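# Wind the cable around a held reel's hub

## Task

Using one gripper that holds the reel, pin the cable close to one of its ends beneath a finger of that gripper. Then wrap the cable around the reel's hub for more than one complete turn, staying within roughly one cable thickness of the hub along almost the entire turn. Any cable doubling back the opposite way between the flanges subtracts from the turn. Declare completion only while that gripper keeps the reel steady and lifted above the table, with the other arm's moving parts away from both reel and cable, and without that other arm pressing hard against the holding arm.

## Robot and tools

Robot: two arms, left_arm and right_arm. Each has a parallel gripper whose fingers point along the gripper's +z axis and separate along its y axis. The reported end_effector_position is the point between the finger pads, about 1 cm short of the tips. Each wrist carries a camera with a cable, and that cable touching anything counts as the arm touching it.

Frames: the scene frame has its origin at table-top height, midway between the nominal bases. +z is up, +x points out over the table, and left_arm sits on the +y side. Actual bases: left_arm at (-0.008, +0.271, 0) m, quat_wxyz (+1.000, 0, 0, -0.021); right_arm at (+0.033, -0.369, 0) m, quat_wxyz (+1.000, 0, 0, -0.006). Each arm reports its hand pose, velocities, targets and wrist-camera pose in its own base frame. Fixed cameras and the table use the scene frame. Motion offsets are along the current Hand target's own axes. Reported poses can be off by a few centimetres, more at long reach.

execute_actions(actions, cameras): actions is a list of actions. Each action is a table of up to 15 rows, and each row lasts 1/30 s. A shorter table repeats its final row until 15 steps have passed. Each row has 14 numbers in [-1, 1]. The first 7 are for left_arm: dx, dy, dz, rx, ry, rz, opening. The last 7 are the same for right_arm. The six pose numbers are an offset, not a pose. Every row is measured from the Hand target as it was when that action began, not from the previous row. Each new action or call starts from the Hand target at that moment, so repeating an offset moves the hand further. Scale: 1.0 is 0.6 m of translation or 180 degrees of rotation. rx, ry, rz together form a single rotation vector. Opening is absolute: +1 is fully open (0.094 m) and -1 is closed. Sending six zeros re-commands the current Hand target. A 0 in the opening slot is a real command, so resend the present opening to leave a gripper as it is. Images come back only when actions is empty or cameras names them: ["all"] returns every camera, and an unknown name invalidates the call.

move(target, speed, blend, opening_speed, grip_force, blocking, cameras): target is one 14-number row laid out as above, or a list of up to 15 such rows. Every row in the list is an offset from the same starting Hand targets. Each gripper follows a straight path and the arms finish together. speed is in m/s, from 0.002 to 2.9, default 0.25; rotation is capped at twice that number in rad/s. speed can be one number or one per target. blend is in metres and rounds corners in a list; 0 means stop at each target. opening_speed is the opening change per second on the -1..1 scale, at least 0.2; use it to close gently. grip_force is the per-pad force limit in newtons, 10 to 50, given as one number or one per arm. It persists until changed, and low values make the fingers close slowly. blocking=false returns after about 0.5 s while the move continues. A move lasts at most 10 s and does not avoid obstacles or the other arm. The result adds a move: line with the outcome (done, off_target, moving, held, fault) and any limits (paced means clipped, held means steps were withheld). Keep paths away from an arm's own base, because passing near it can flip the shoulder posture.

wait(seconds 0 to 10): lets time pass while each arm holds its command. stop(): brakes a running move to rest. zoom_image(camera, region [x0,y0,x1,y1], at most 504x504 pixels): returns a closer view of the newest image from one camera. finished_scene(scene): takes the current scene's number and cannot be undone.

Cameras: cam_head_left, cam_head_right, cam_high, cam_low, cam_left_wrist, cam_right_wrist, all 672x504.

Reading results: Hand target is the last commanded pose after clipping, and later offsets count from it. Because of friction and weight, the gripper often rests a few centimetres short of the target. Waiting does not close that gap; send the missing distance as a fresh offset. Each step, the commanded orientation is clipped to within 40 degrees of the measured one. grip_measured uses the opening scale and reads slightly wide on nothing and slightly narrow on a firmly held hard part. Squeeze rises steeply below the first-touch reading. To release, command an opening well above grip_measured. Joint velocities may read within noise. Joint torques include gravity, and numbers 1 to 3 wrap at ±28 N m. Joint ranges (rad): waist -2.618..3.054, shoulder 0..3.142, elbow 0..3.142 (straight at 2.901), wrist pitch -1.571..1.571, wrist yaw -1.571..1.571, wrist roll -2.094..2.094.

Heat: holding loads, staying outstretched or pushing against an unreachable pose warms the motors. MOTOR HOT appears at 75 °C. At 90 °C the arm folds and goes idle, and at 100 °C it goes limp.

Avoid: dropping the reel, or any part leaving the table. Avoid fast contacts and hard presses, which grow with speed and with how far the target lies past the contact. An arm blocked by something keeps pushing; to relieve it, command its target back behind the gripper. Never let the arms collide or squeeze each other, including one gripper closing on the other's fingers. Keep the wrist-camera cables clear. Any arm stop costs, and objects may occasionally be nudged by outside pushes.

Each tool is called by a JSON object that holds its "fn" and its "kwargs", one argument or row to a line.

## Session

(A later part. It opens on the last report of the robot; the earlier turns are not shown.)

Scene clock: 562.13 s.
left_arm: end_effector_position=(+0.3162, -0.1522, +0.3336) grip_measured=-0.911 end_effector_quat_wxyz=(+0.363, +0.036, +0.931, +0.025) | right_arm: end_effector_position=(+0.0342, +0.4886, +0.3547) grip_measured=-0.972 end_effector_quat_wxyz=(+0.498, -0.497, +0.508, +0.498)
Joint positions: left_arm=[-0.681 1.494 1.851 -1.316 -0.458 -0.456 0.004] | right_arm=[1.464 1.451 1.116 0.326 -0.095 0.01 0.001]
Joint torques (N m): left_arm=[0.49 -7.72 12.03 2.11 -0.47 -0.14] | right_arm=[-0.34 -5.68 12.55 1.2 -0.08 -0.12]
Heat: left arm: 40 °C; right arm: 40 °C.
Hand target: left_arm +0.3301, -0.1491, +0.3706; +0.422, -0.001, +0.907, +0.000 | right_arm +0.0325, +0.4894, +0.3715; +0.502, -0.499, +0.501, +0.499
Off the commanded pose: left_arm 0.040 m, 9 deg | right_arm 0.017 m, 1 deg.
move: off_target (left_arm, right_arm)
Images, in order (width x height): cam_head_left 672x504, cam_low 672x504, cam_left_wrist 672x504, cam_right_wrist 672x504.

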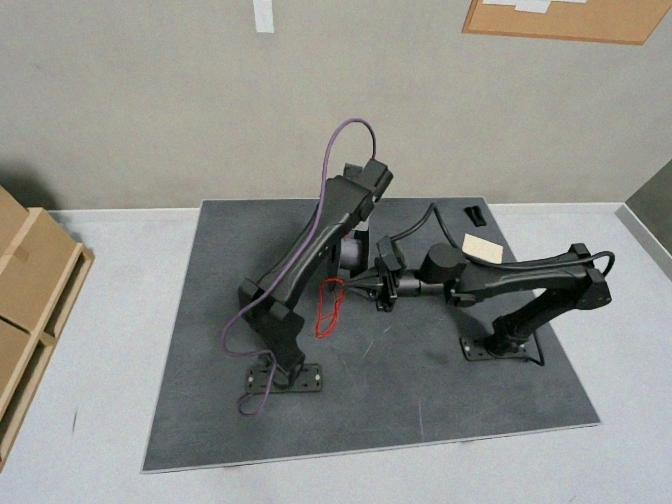

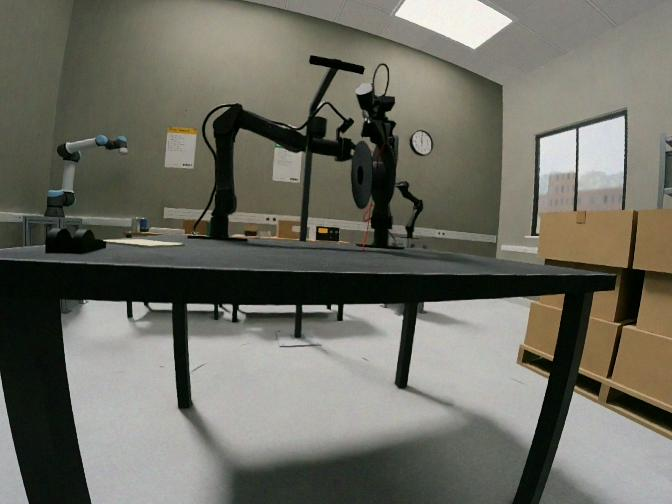

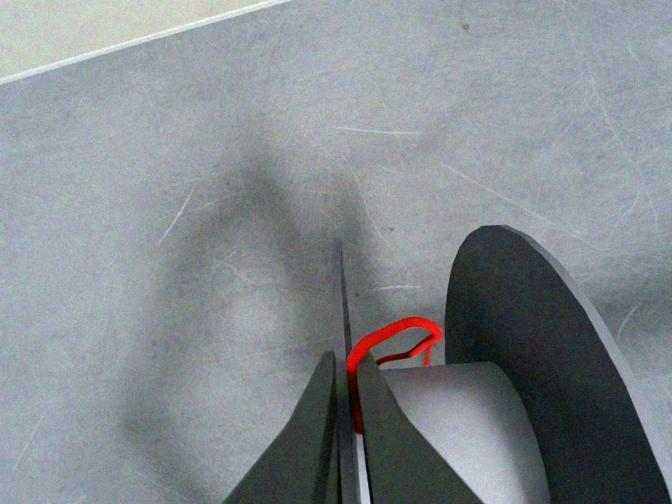

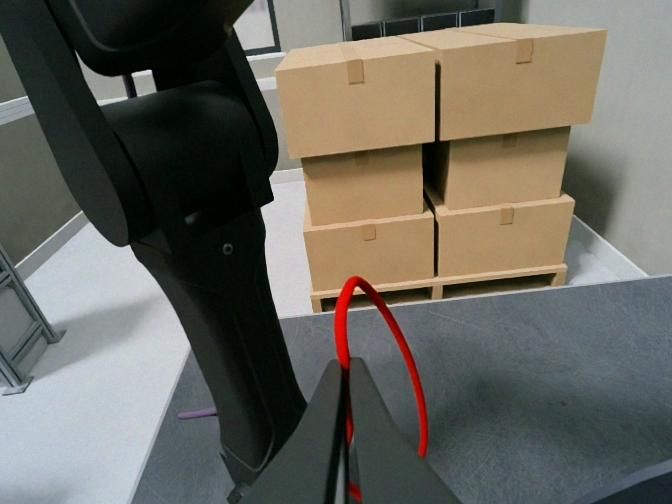

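{"fn": "move", "kwargs": {
  "target": [
    [0,0,0,0,0,0,-1,-0.1,-0.01,-0.1,0,0,0,-1],
    [0,0,0,0,0,0,-1,-0.125,-0.013,-0.21,0,0,0,-1],
    [0,0,0,0,0,0,-1,-0.15,-0.26,-0.22,0,0,0,-1]
  ],
  "speed": 0.12,
  "blend": 0.02,
  "cameras": ["cam_right_wrist","cam_left_wrist","cam_head_left","cam_low","cam_high"]
}}

{"fn": "zoom_image", "kwargs": {
  "camera": "cam_low",
  "region": [250, 80, 470, 280]
}}

{"fn": "zoom_image", "kwargs": {
  "camera": "cam_head_left",
  "region": [240, 160, 440, 350]
}}

{"fn": "zoom_image", "kwargs": {
  "camera": "cam_high",
  "region": [310, 130, 470, 290]
}}

Scene clock: 566.07 s.
left_arm: end_effector_position=(+0.3162, -0.1522, +0.3336) grip_measured=-0.911 end_effector_quat_wxyz=(+0.363, +0.036, +0.931, +0.025) | right_arm: end_effector_position=(+0.1967, +0.3584, +0.4357) grip_measured=-0.972 end_effector_quat_wxyz=(+0.485, -0.489, +0.529, +0.495)
Joint positions: left_arm=[-0.681 1.494 1.851 -1.316 -0.458 -0.456 0.004] | right_arm=[0.746 1.302 1.357 -0.11 -0.795 0.01 0.001]
Joint torques (N m): left_arm=[0.5 -7.73 12.04 2.11 -0.48 -0.13] | right_arm=[-0.13 -4.36 12.48 1.34 -0.16 -0.1]
Heat: left arm: 40 °C; right arm: 39 °C.
Hand target: left_arm +0.3301, -0.1491, +0.3706; +0.422, -0.001, +0.907, +0.000 | right_arm +0.1878, +0.3566, +0.4617; +0.502, -0.499, +0.501, +0.499
Off the commanded pose: left_arm 0.040 m, 9 deg | right_arm 0.028 m, 4 deg.
move: off_target (left_arm, right_arm)
Images, in order (width x height): cam_head_left 672x504, cam_high 672x504, cam_low 672x504, cam_left_wrist 672x504, cam_right_wrist 672x504.

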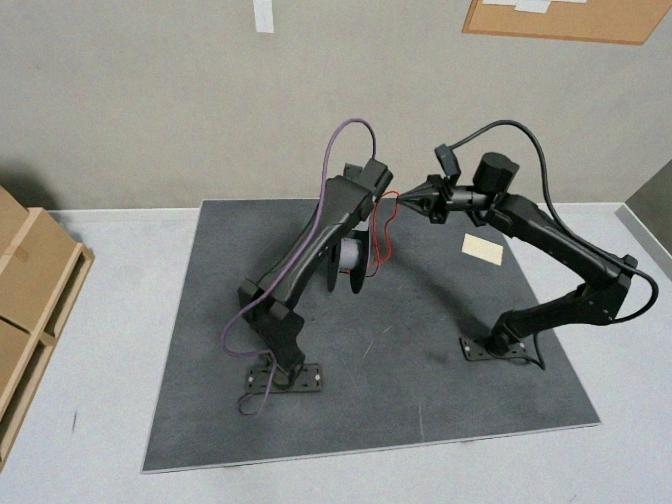

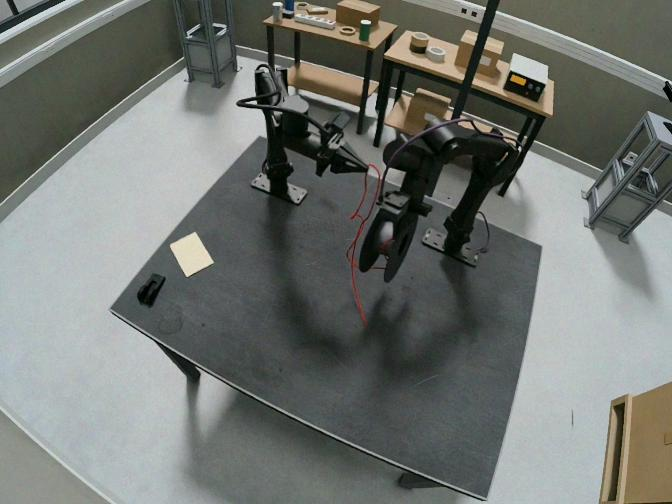

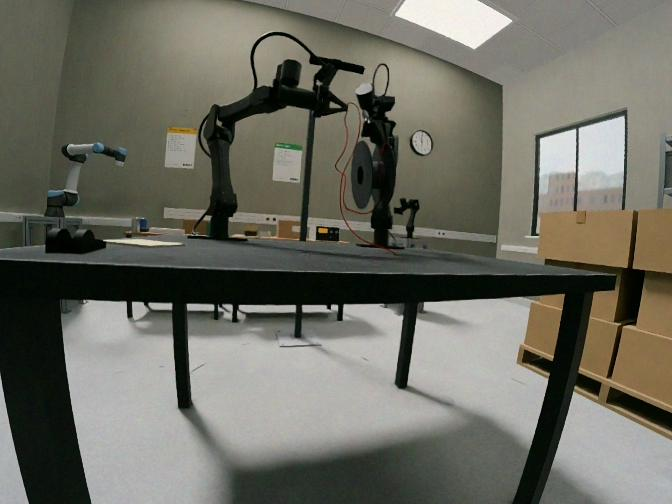

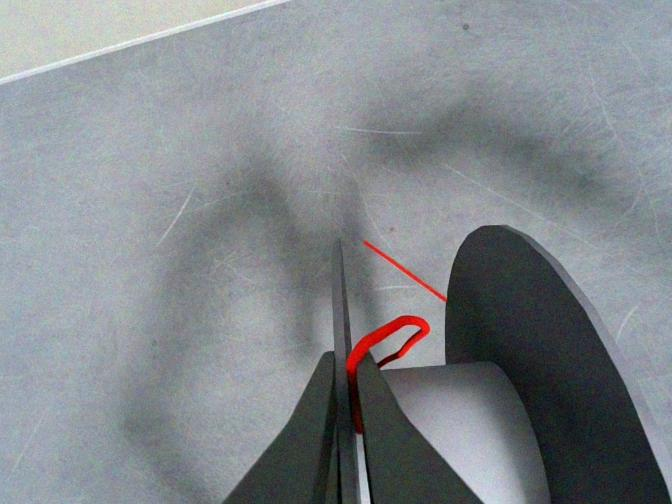

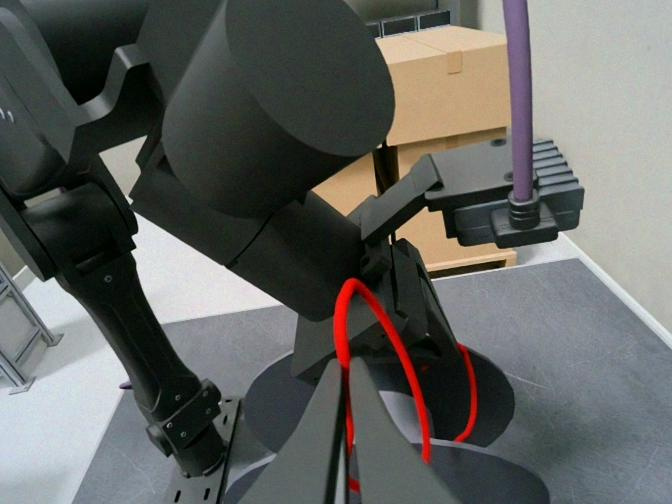

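Scaled by 2.291.

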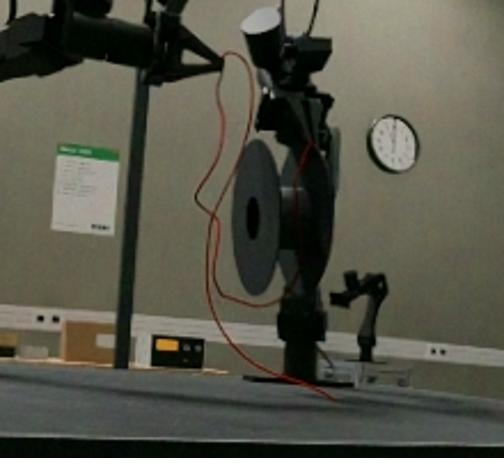

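Scaled by 2.520.

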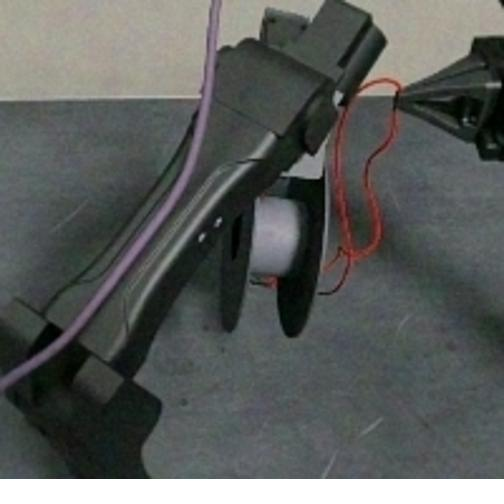

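Scaled by 3.150.

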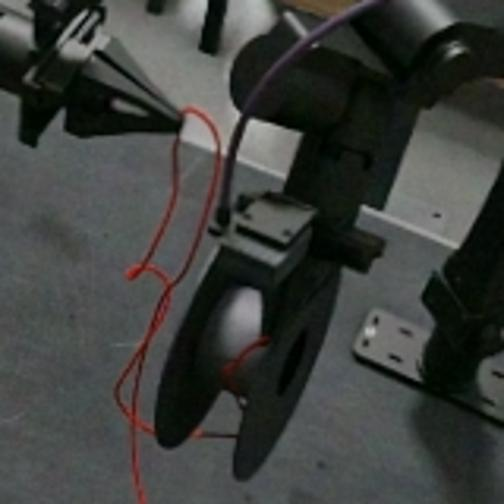

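{"fn": "move", "kwargs": {
  "target": [
    [0,0,0,0,0,0,-1,0.1,0.28,0.005,0,0,0,-1],
    [0,0,0,0,0,0,-1,0.517,0.347,0.04,0,0,0,-1],
    [0,0,0,0,0,0,-1,0.517,0.413,0.155,0,0,0,-1],
    [0,0,0,0,0,0,-1,0.27,0.44,0.138,0,0,0,-1]
  ],
  "speed": 0.15,
  "blend": 0.02,
  "cameras": ["cam_right_wrist","cam_left_wrist","cam_head_left","cam_low","cam_high"]
}}

{"fn": "zoom_image", "kwargs": {
  "camera": "cam_low",
  "region": [250, 80, 470, 280]
}}

{"fn": "zoom_image", "kwargs": {
  "camera": "cam_head_left",
  "region": [240, 160, 440, 350]
}}

Scene clock: 572.67 s.
left_arm: end_effector_position=(+0.3162, -0.1522, +0.3336) grip_measured=-0.911 end_effector_quat_wxyz=(+0.363, +0.036, +0.931, +0.025) | right_arm: end_effector_position=(-0.0747, +0.4409, +0.2727) grip_measured=-0.972 end_effector_quat_wxyz=(+0.490, -0.510, +0.506, +0.494)
Joint positions: left_arm=[-0.681 1.494 1.851 -1.316 -0.458 -0.456 0.004] | right_arm=[1.841 1.37 0.737 0.599 0.262 0.01 0.001]
Joint torques (N m): left_arm=[0.47 -7.73 12.03 2.11 -0.47 -0.13] | right_arm=[0.59 -6.72 12.36 1.17 0.18 -0.06]
Heat: left arm: 40 °C; right arm: 40 °C.
Hand target: left_arm +0.3301, -0.1491, +0.3706; +0.422, -0.001, +0.907, +0.000 | right_arm -0.0756, +0.4408, +0.2994; +0.502, -0.499, +0.501, +0.499
Off the commanded pose: left_arm 0.040 m, 9 deg | right_arm 0.027 m, 2 deg.
move: off_target (left_arm, right_arm)
Images, in order (width x height): cam_head_left 672x504, cam_high 672x504, cam_low 672x504, cam_left_wrist 672x504, cam_right_wrist 672x504.

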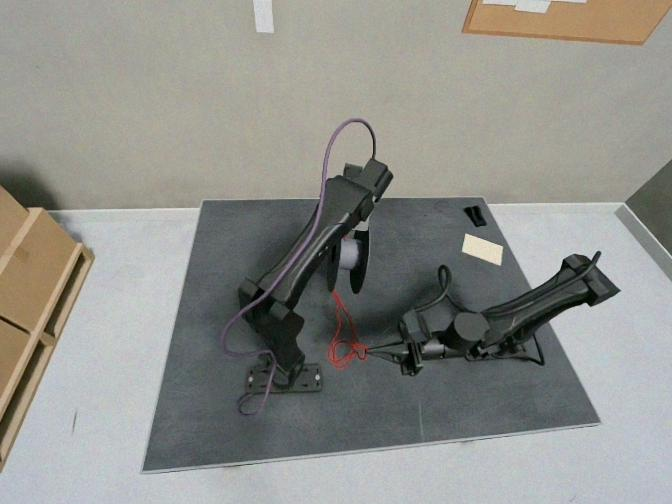

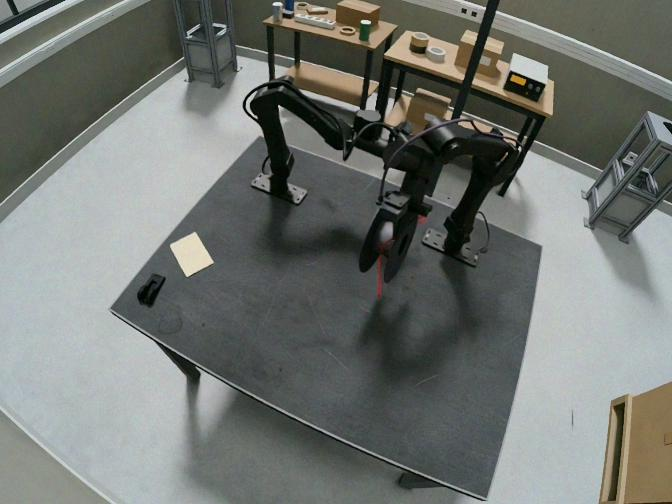

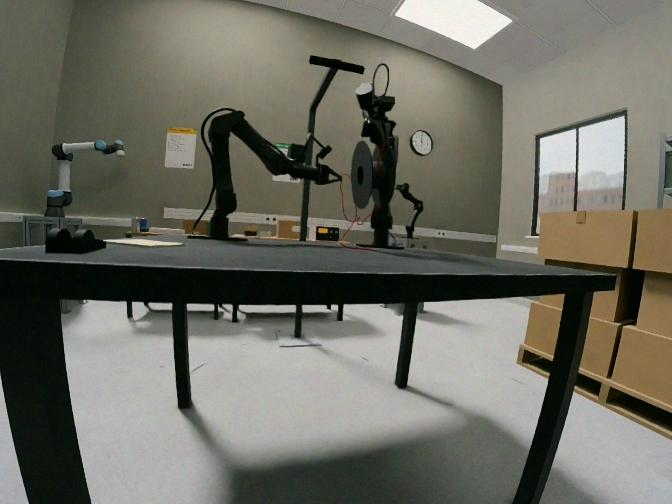

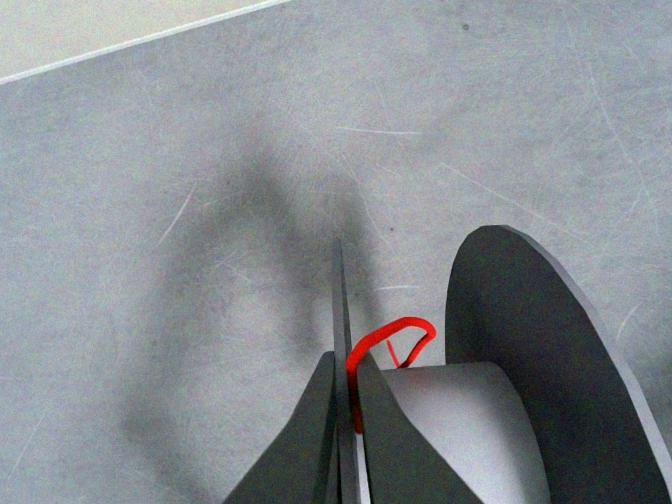

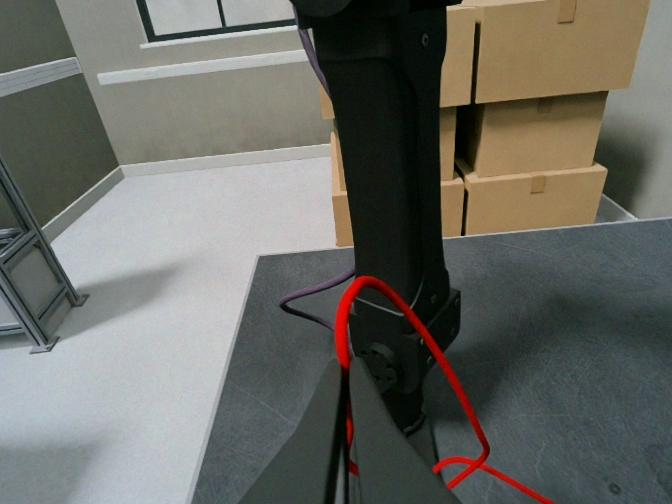

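Scaled by 2.291.

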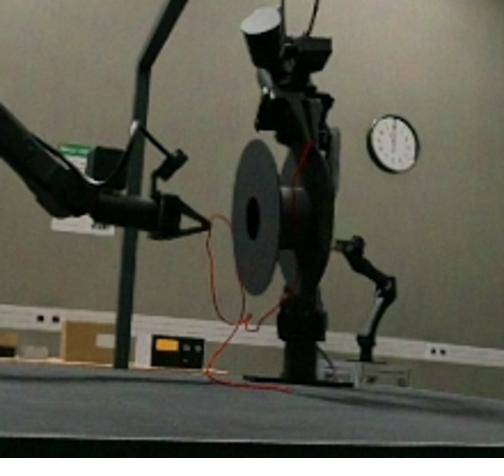

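Scaled by 2.520.

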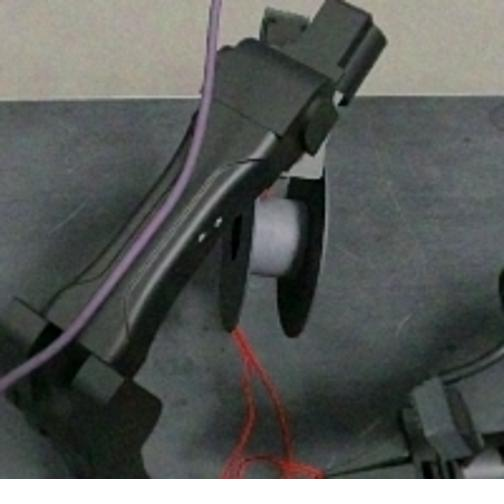

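{"fn": "move", "kwargs": {
  "target": [
    [0,0,0,0,0,0,-1,-0.2,0.007,-0.05,0,0,0,-1],
    [0,0,0,0,0,0,-1,-0.4,-0.126,-0.09,0,0,0,-1],
    [0,0,0,0,0,0,-1,-0.467,-0.36,-0.1,0,0,0,-1]
  ],
  "speed": 0.12,
  "blend": 0.02,
  "cameras": ["cam_right_wrist","cam_left_wrist","cam_head_left","cam_low","cam_high"]
}}

{"fn": "zoom_image", "kwargs": {
  "camera": "cam_low",
  "region": [250, 80, 470, 280]
}}

{"fn": "zoom_image", "kwargs": {
  "camera": "cam_head_left",
  "region": [240, 160, 440, 350]
}}

{"fn": "zoom_image", "kwargs": {
  "camera": "cam_high",
  "region": [310, 130, 470, 290]
}}

Scene clock: 577.77 s.
left_arm: end_effector_position=(+0.3162, -0.1522, +0.3336) grip_measured=-0.911 end_effector_quat_wxyz=(+0.363, +0.036, +0.931, +0.025) | right_arm: end_effector_position=(+0.1466, +0.3853, +0.5716) grip_measured=-0.972 end_effector_quat_wxyz=(+0.501, -0.494, +0.506, +0.499)
Joint positions: left_arm=[-0.681 1.494 1.851 -1.316 -0.458 -0.456 0.004] | right_arm=[0.954 1.545 2.152 -0.607 -0.602 0.01 0.001]
Joint torques (N m): left_arm=[0.49 -7.72 12 2.11 -0.48 -0.13] | right_arm=[0.02 -4.41 9.65 1.1 -0.19 -0.02]
Heat: left arm: 40 °C; right arm: 40 °C.
Hand target: left_arm +0.3301, -0.1491, +0.3706; +0.422, -0.001, +0.907, +0.000 | right_arm +0.1397, +0.3796, +0.5798; +0.502, -0.499, +0.501, +0.499
Off the commanded pose: left_arm 0.040 m, 9 deg | right_arm 0.012 m, 1 deg.
move: off_target (left_arm, right_arm)
Images, in order (width x height): cam_head_left 672x504, cam_high 672x504, cam_low 672x504, cam_left_wrist 672x504, cam_right_wrist 672x504.

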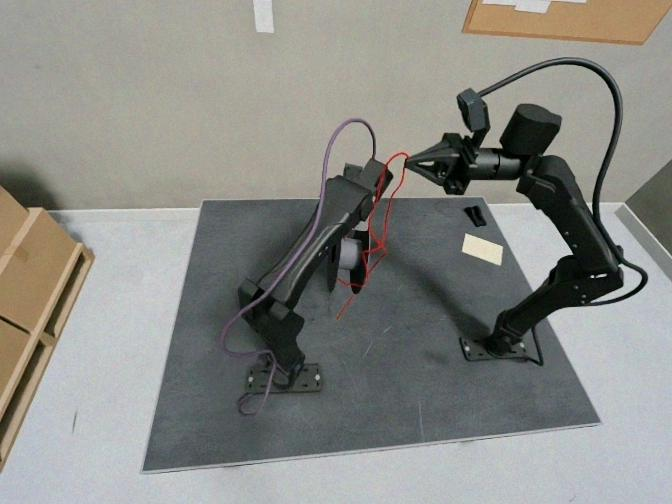

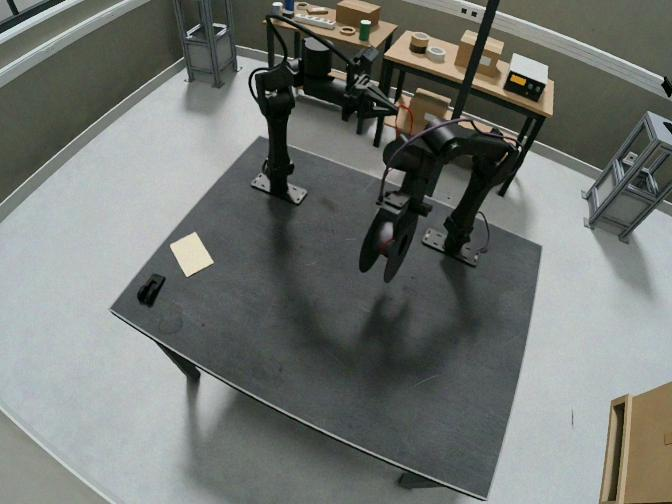

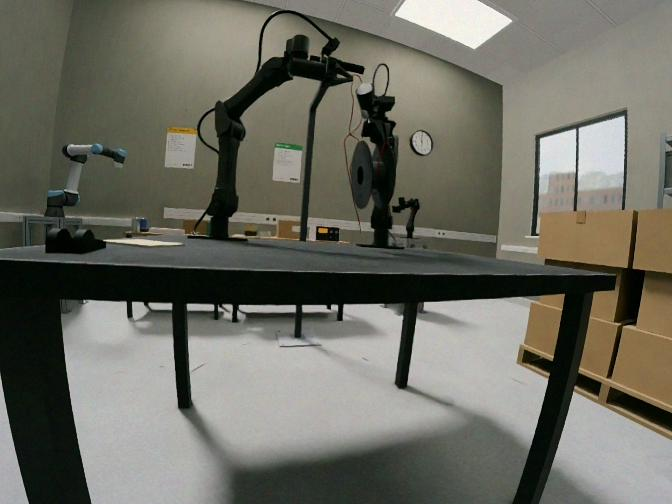

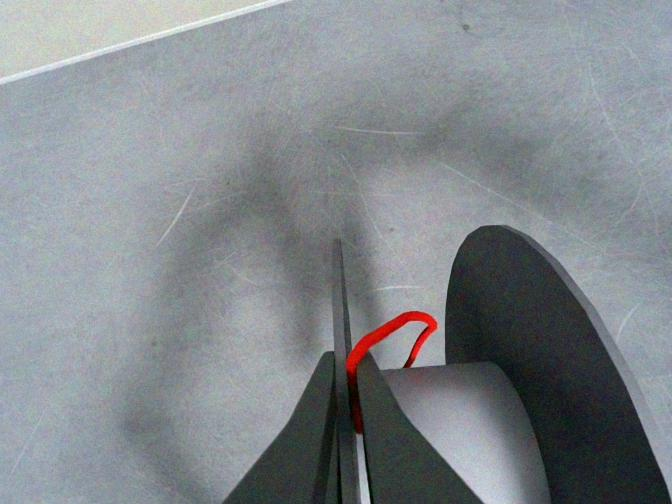

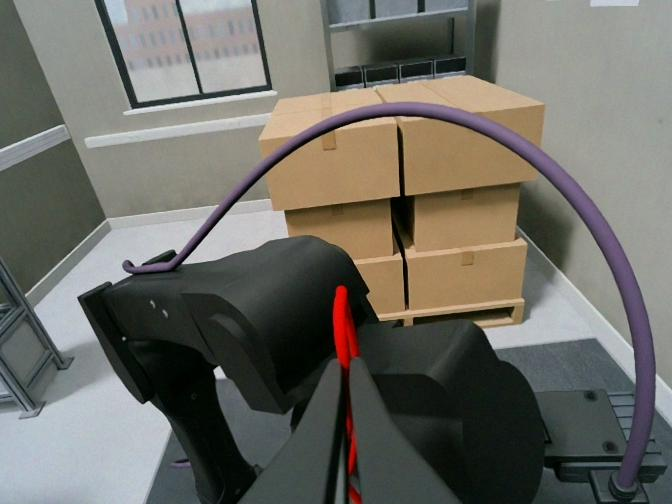

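Scaled by 2.291.

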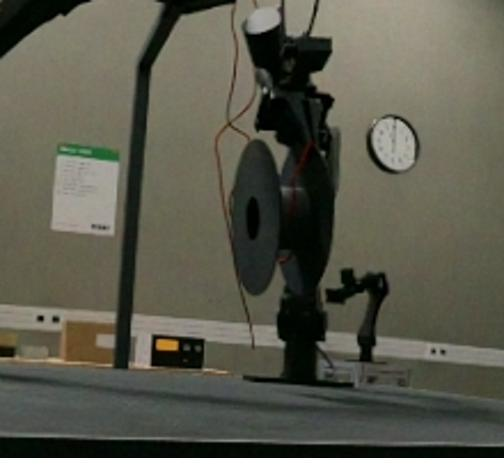

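Scaled by 2.520.

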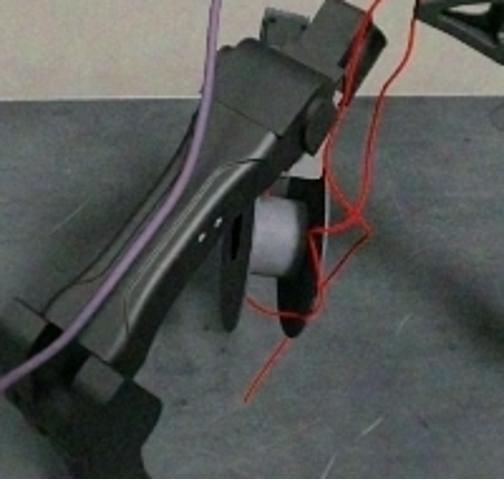

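Scaled by 3.150.

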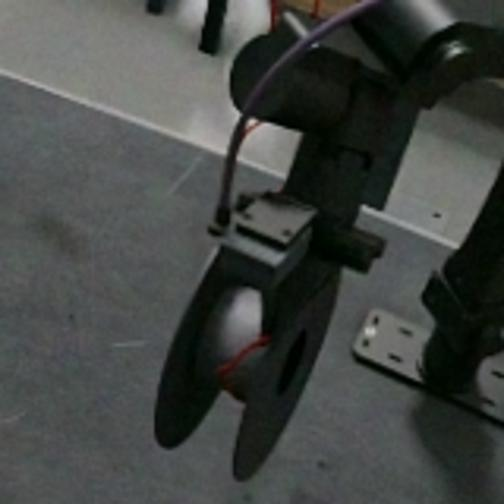

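{"fn": "move", "kwargs": {
  "target": [
    [0,0,0,0,0,0,-1,-0.05,0,0.03,0,0,0,-1],
    [0,0,0,0,0,0,-1,-0.06,-0.2,0.03,0,0,0,-1]
  ],
  "speed": 0.1,
  "blend": 0.02,
  "cameras": ["cam_right_wrist","cam_left_wrist","cam_head_left","cam_head_right","cam_low","cam_high"]
}}

{"fn": "zoom_image", "kwargs": {
  "camera": "cam_low",
  "region": [250, 30, 470, 230]
}}

{"fn": "zoom_image", "kwargs": {
  "camera": "cam_head_left",
  "region": [300, 130, 440, 330]
}}

{"fn": "zoom_image", "kwargs": {
  "camera": "cam_head_right",
  "region": [270, 130, 410, 330]
}}

Scene clock: 580.70 s.
left_arm: end_effector_position=(+0.3162, -0.1522, +0.3336) grip_measured=-0.911 end_effector_quat_wxyz=(+0.363, +0.036, +0.931, +0.025) | right_arm: end_effector_position=(+0.2661, +0.4008, +0.5899) grip_measured=-0.972 end_effector_quat_wxyz=(+0.510, -0.451, +0.512, +0.524)
Joint positions: left_arm=[-0.681 1.494 1.851 -1.316 -0.458 -0.456 0.004] | right_arm=[0.708 2.039 2.828 -0.689 -0.81 0.149 0.001]
Joint torques (N m): left_arm=[0.49 -7.72 12.03 2.11 -0.48 -0.13] | right_arm=[-0.01 -7.21 7.43 2.02 -0.06 0.08]
Heat: left arm: 40 °C; right arm: 39 °C.
Hand target: left_arm +0.3301, -0.1491, +0.3706; +0.422, -0.001, +0.907, +0.000 | right_arm +0.2598, +0.3970, +0.6160; +0.502, -0.499, +0.501, +0.499
Off the commanded pose: left_arm 0.040 m, 9 deg | right_arm 0.027 m, 6 deg.
elbow stopped short (right arm): the move would have taken joint 3 (elbow) straighter than the controller allows.
move: off_target (left_arm, right_arm); blend cut to 0.0176 m at target 1

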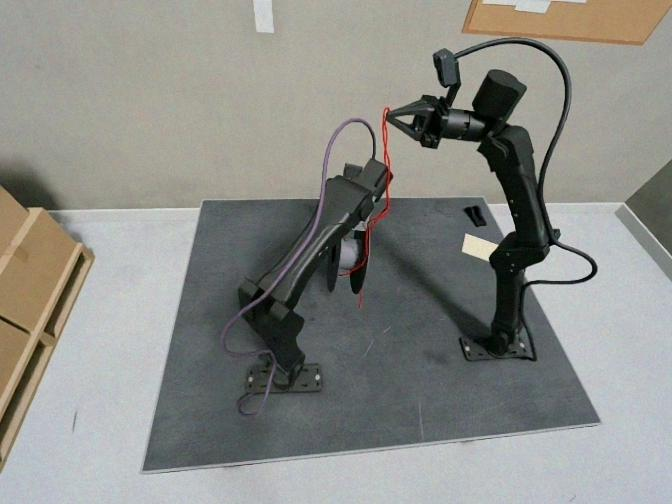

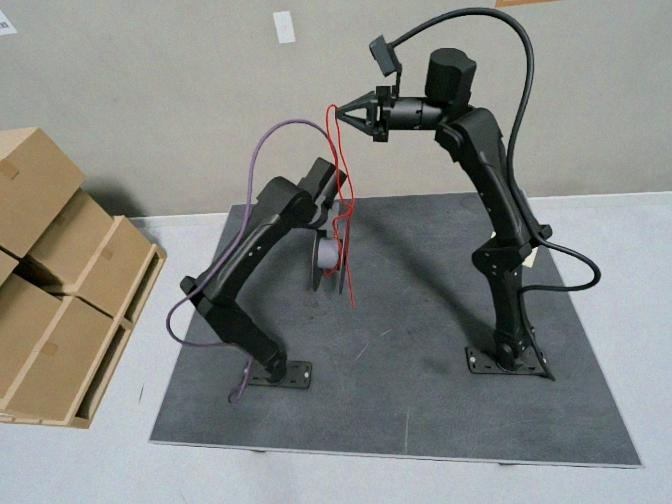

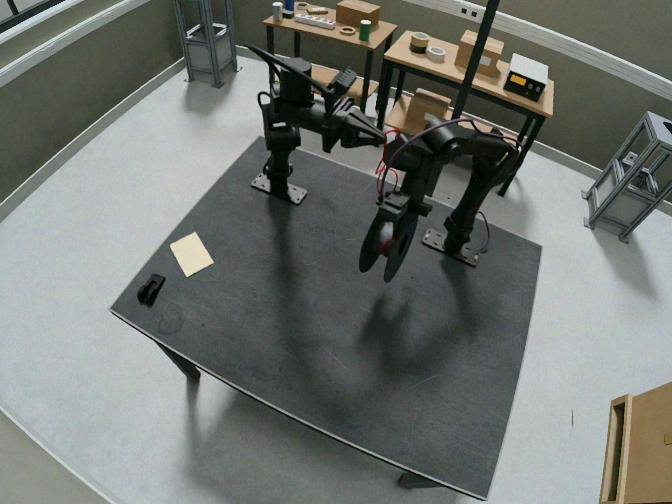

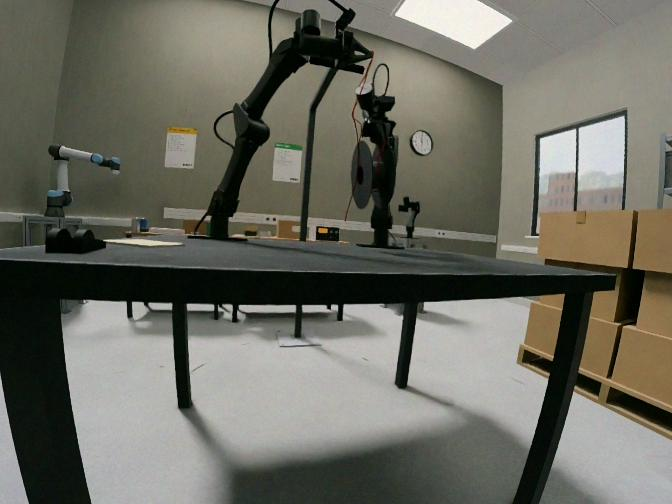

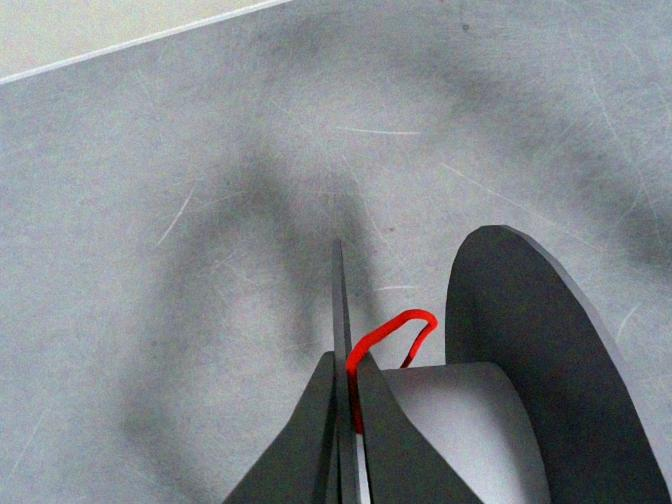

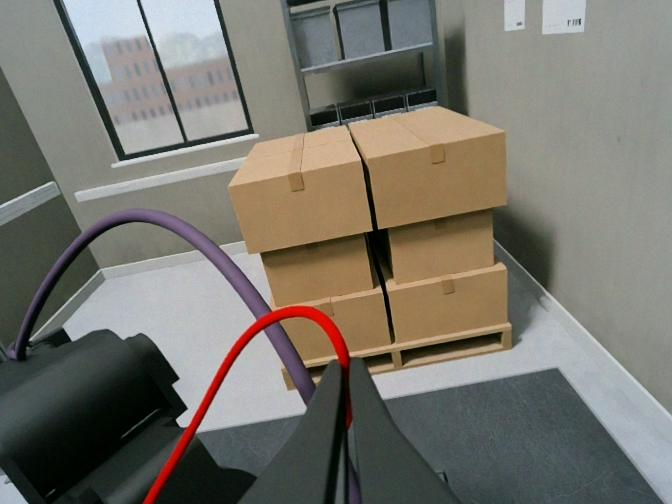

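Scaled by 2.291.

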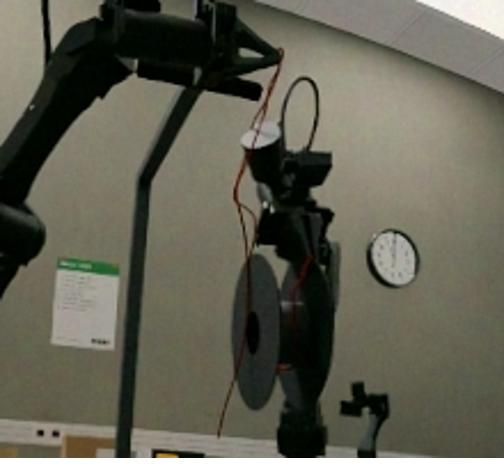

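Scaled by 2.520.

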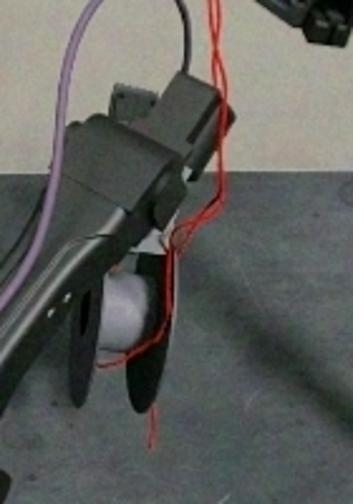

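Scaled by 2.520.

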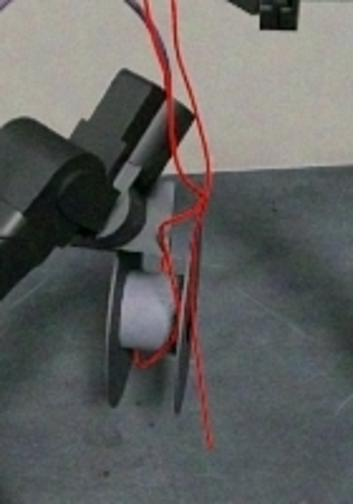

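{"fn": "move", "kwargs": {
  "target": [
    [0,0,0,0,0,0,-1,0.193,-0.234,0.005,0,0,0,-1],
    [0,0,0,0,0,0,-1,0.393,-0.25,0.09,0,0,0,-1]
  ],
  "speed": 0.1,
  "blend": 0.02,
  "cameras": ["cam_right_wrist","cam_left_wrist","cam_head_left","cam_head_right","cam_low","cam_high"]
}}

{"fn": "zoom_image", "kwargs": {
  "camera": "cam_low",
  "region": [250, 30, 470, 230]
}}

{"fn": "zoom_image", "kwargs": {
  "camera": "cam_head_left",
  "region": [300, 130, 440, 330]
}}

{"fn": "zoom_image", "kwargs": {
  "camera": "cam_high",
  "region": [310, 130, 470, 290]
}}

Scene clock: 585.63 s.
left_arm: end_effector_position=(+0.3162, -0.1522, +0.3336) grip_measured=-0.911 end_effector_quat_wxyz=(+0.363, +0.036, +0.931, +0.025) | right_arm: end_effector_position=(+0.4178, +0.4569, +0.3434) grip_measured=-0.972 end_effector_quat_wxyz=(+0.459, -0.493, +0.537, +0.508)
Joint positions: left_arm=[-0.681 1.494 1.851 -1.316 -0.458 -0.456 0.004] | right_arm=[0.582 2.236 2.142 -0.022 -0.994 -0.004 0.001]
Joint torques (N m): left_arm=[0.5 -7.72 12.04 2.1 -0.47 -0.13] | right_arm=[0.5 -15.95 5.61 1.98 0.06 0.05]
Heat: left arm: 40 °C; right arm: 40 °C.
Hand target: left_arm +0.3301, -0.1491, +0.3706; +0.422, -0.001, +0.907, +0.000 | right_arm +0.4103, +0.4503, +0.3804; +0.502, -0.499, +0.501, +0.499
Off the commanded pose: left_arm 0.040 m, 9 deg | right_arm 0.038 m, 7 deg.
elbow stopped short (right arm): the move would have taken joint 3 (elbow) straighter than the controller allows.
move: off_target (left_arm, right_arm)

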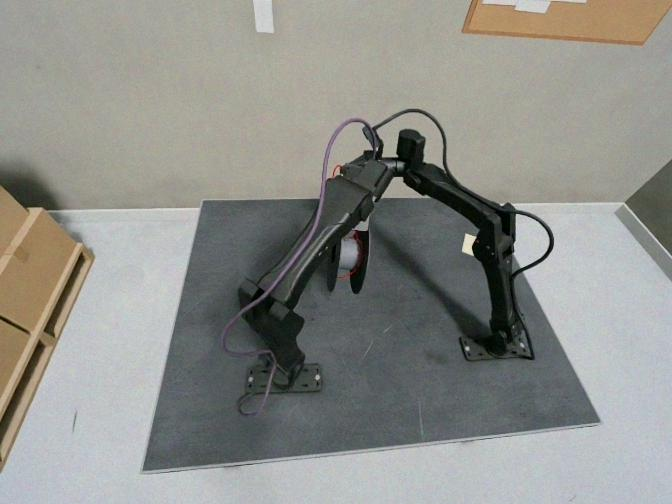

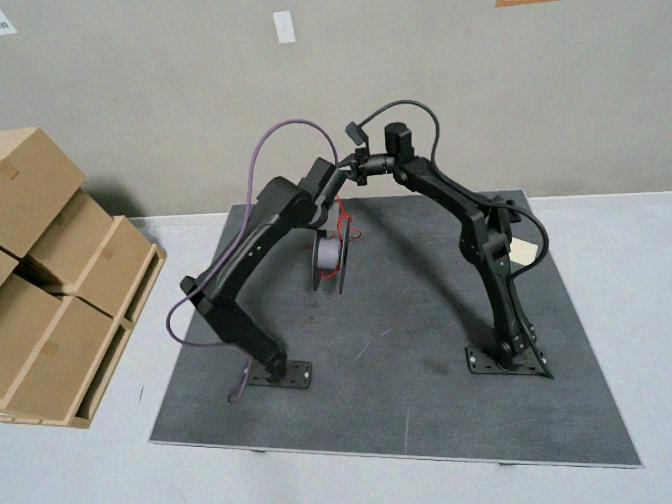

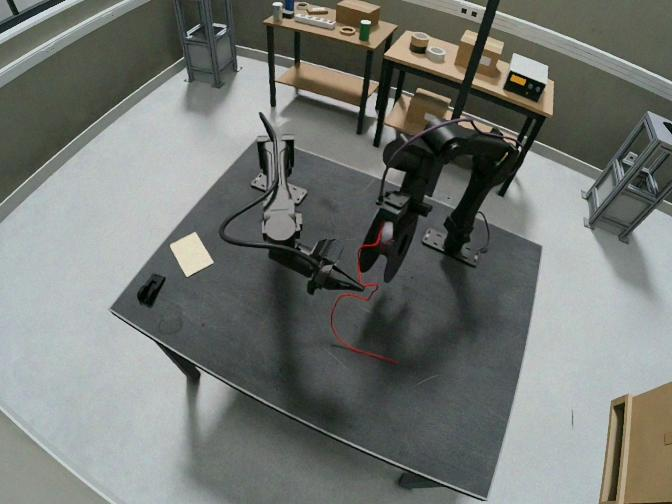

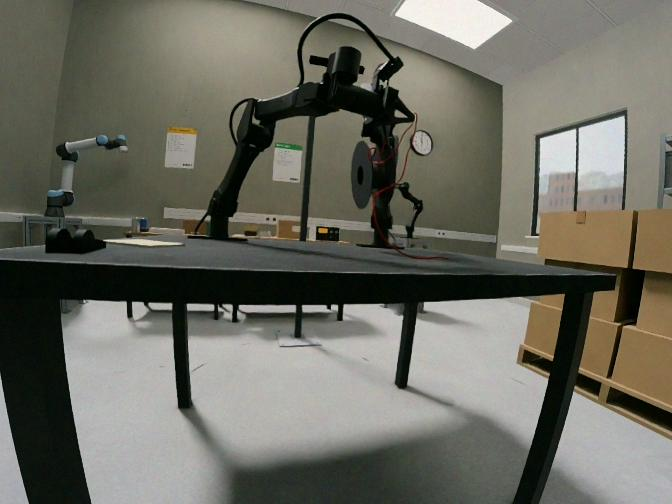

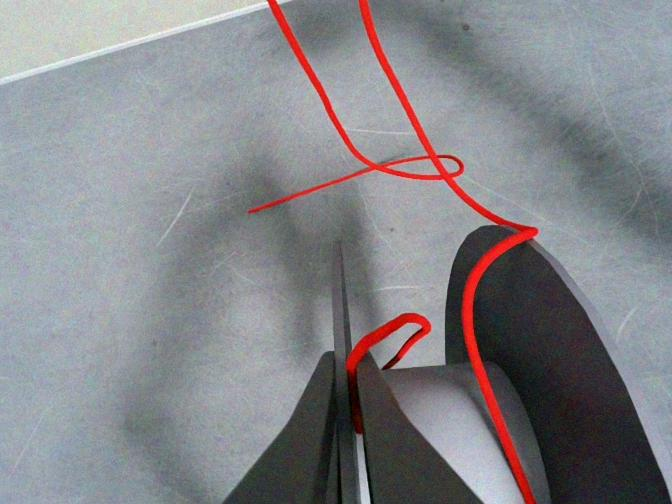

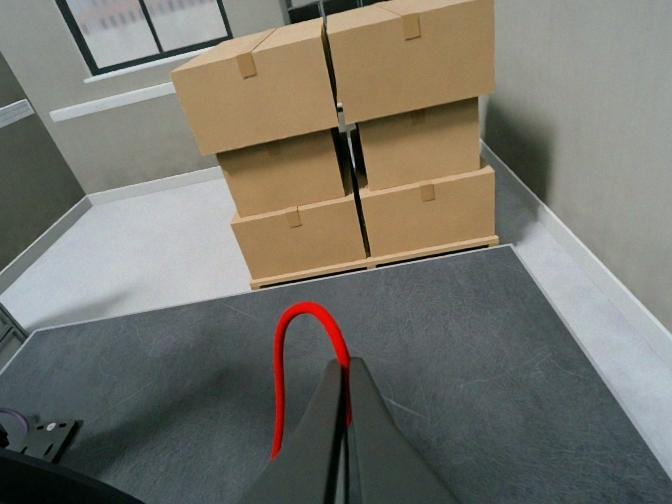

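Scaled by 2.291.

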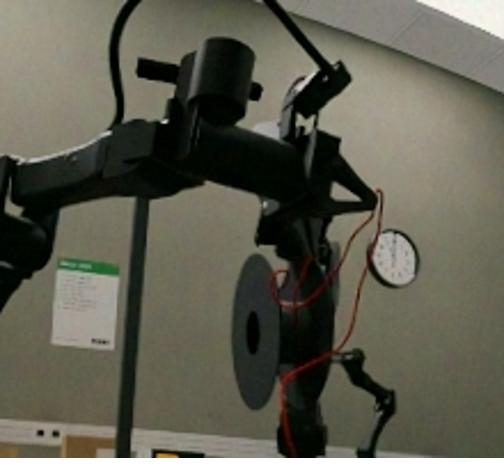

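Scaled by 2.520.

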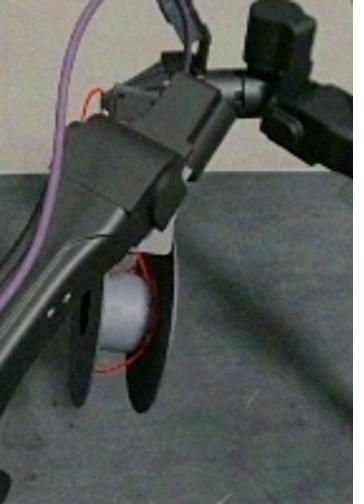

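Scaled by 3.150.

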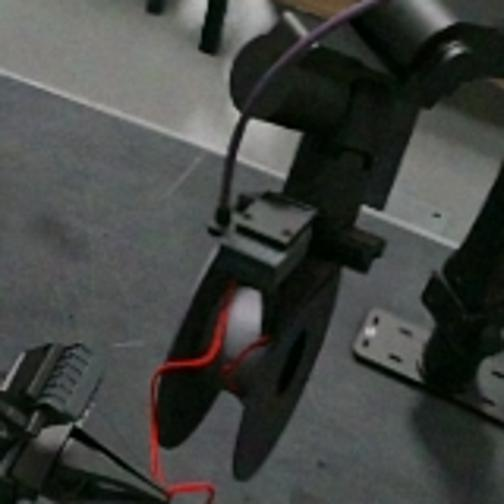

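{"fn": "move", "kwargs": {
  "target": [
    [0,0,0,0,0,0,-1,-0.01,0.05,0.1,0,0,0,-1]
  ],
  "speed": 0.1,
  "cameras": ["cam_right_wrist","cam_left_wrist"]
}}

{"fn": "zoom_image", "kwargs": {
  "camera": "cam_left_wrist",
  "region": [220, 0, 672, 504]
}}

Scene clock: 587.77 s.
left_arm: end_effector_position=(+0.3162, -0.1522, +0.3336) grip_measured=-0.911 end_effector_quat_wxyz=(+0.363, +0.036, +0.931, +0.025) | right_arm: end_effector_position=(+0.3739, +0.5133, +0.3662) grip_measured=-0.972 end_effector_quat_wxyz=(+0.476, -0.500, +0.518, +0.505)
Joint positions: left_arm=[-0.681 1.494 1.851 -1.316 -0.458 -0.456 0.004] | right_arm=[0.723 2.247 2.214 -0.022 -0.859 0.005 0.001]
Joint torques (N m): left_arm=[0.47 -7.71 12.01 2.1 -0.48 -0.14] | right_arm=[-0.39 -10.84 12.81 1.42 0.09 0.04]
Heat: left arm: 40 °C; right arm: 40 °C.
Hand target: left_arm +0.3301, -0.1491, +0.3706; +0.422, -0.001, +0.907, +0.000 | right_arm +0.3806, +0.5105, +0.3864; +0.502, -0.499, +0.501, +0.499
Off the commanded pose: left_arm 0.040 m, 9 deg | right_arm 0.021 m, 4 deg.
move: off_target (left_arm, right_arm)
Images, in order (width x height): cam_left_wrist 672x504, cam_right_wrist 672x504.

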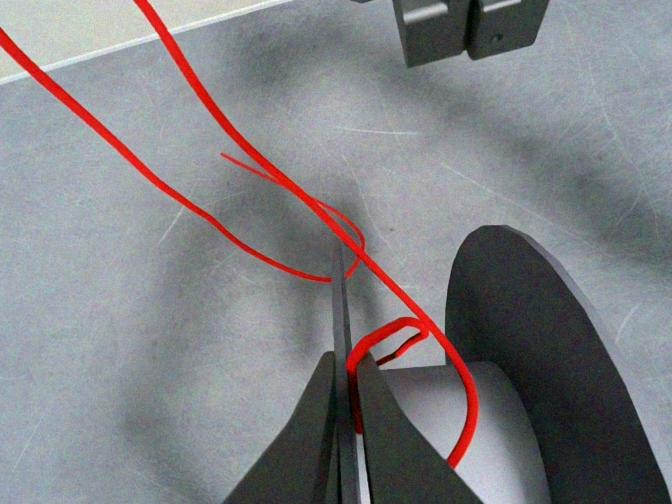

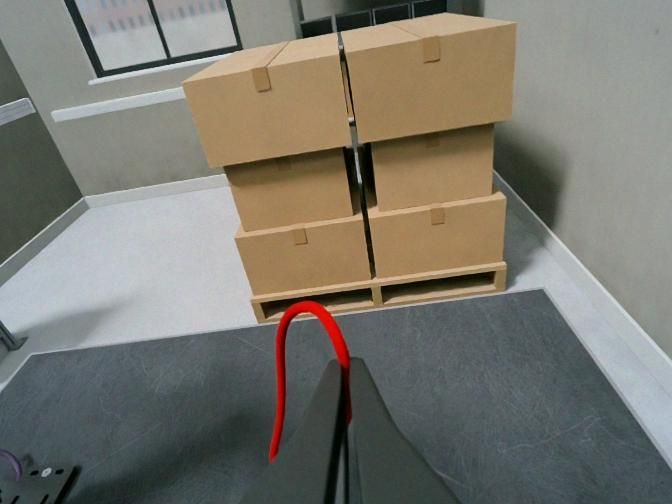

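Scaled by 1.000.

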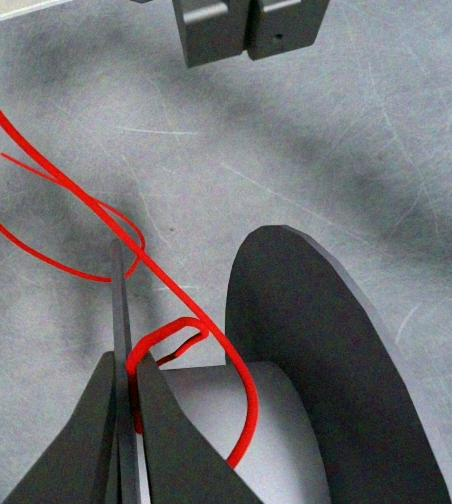

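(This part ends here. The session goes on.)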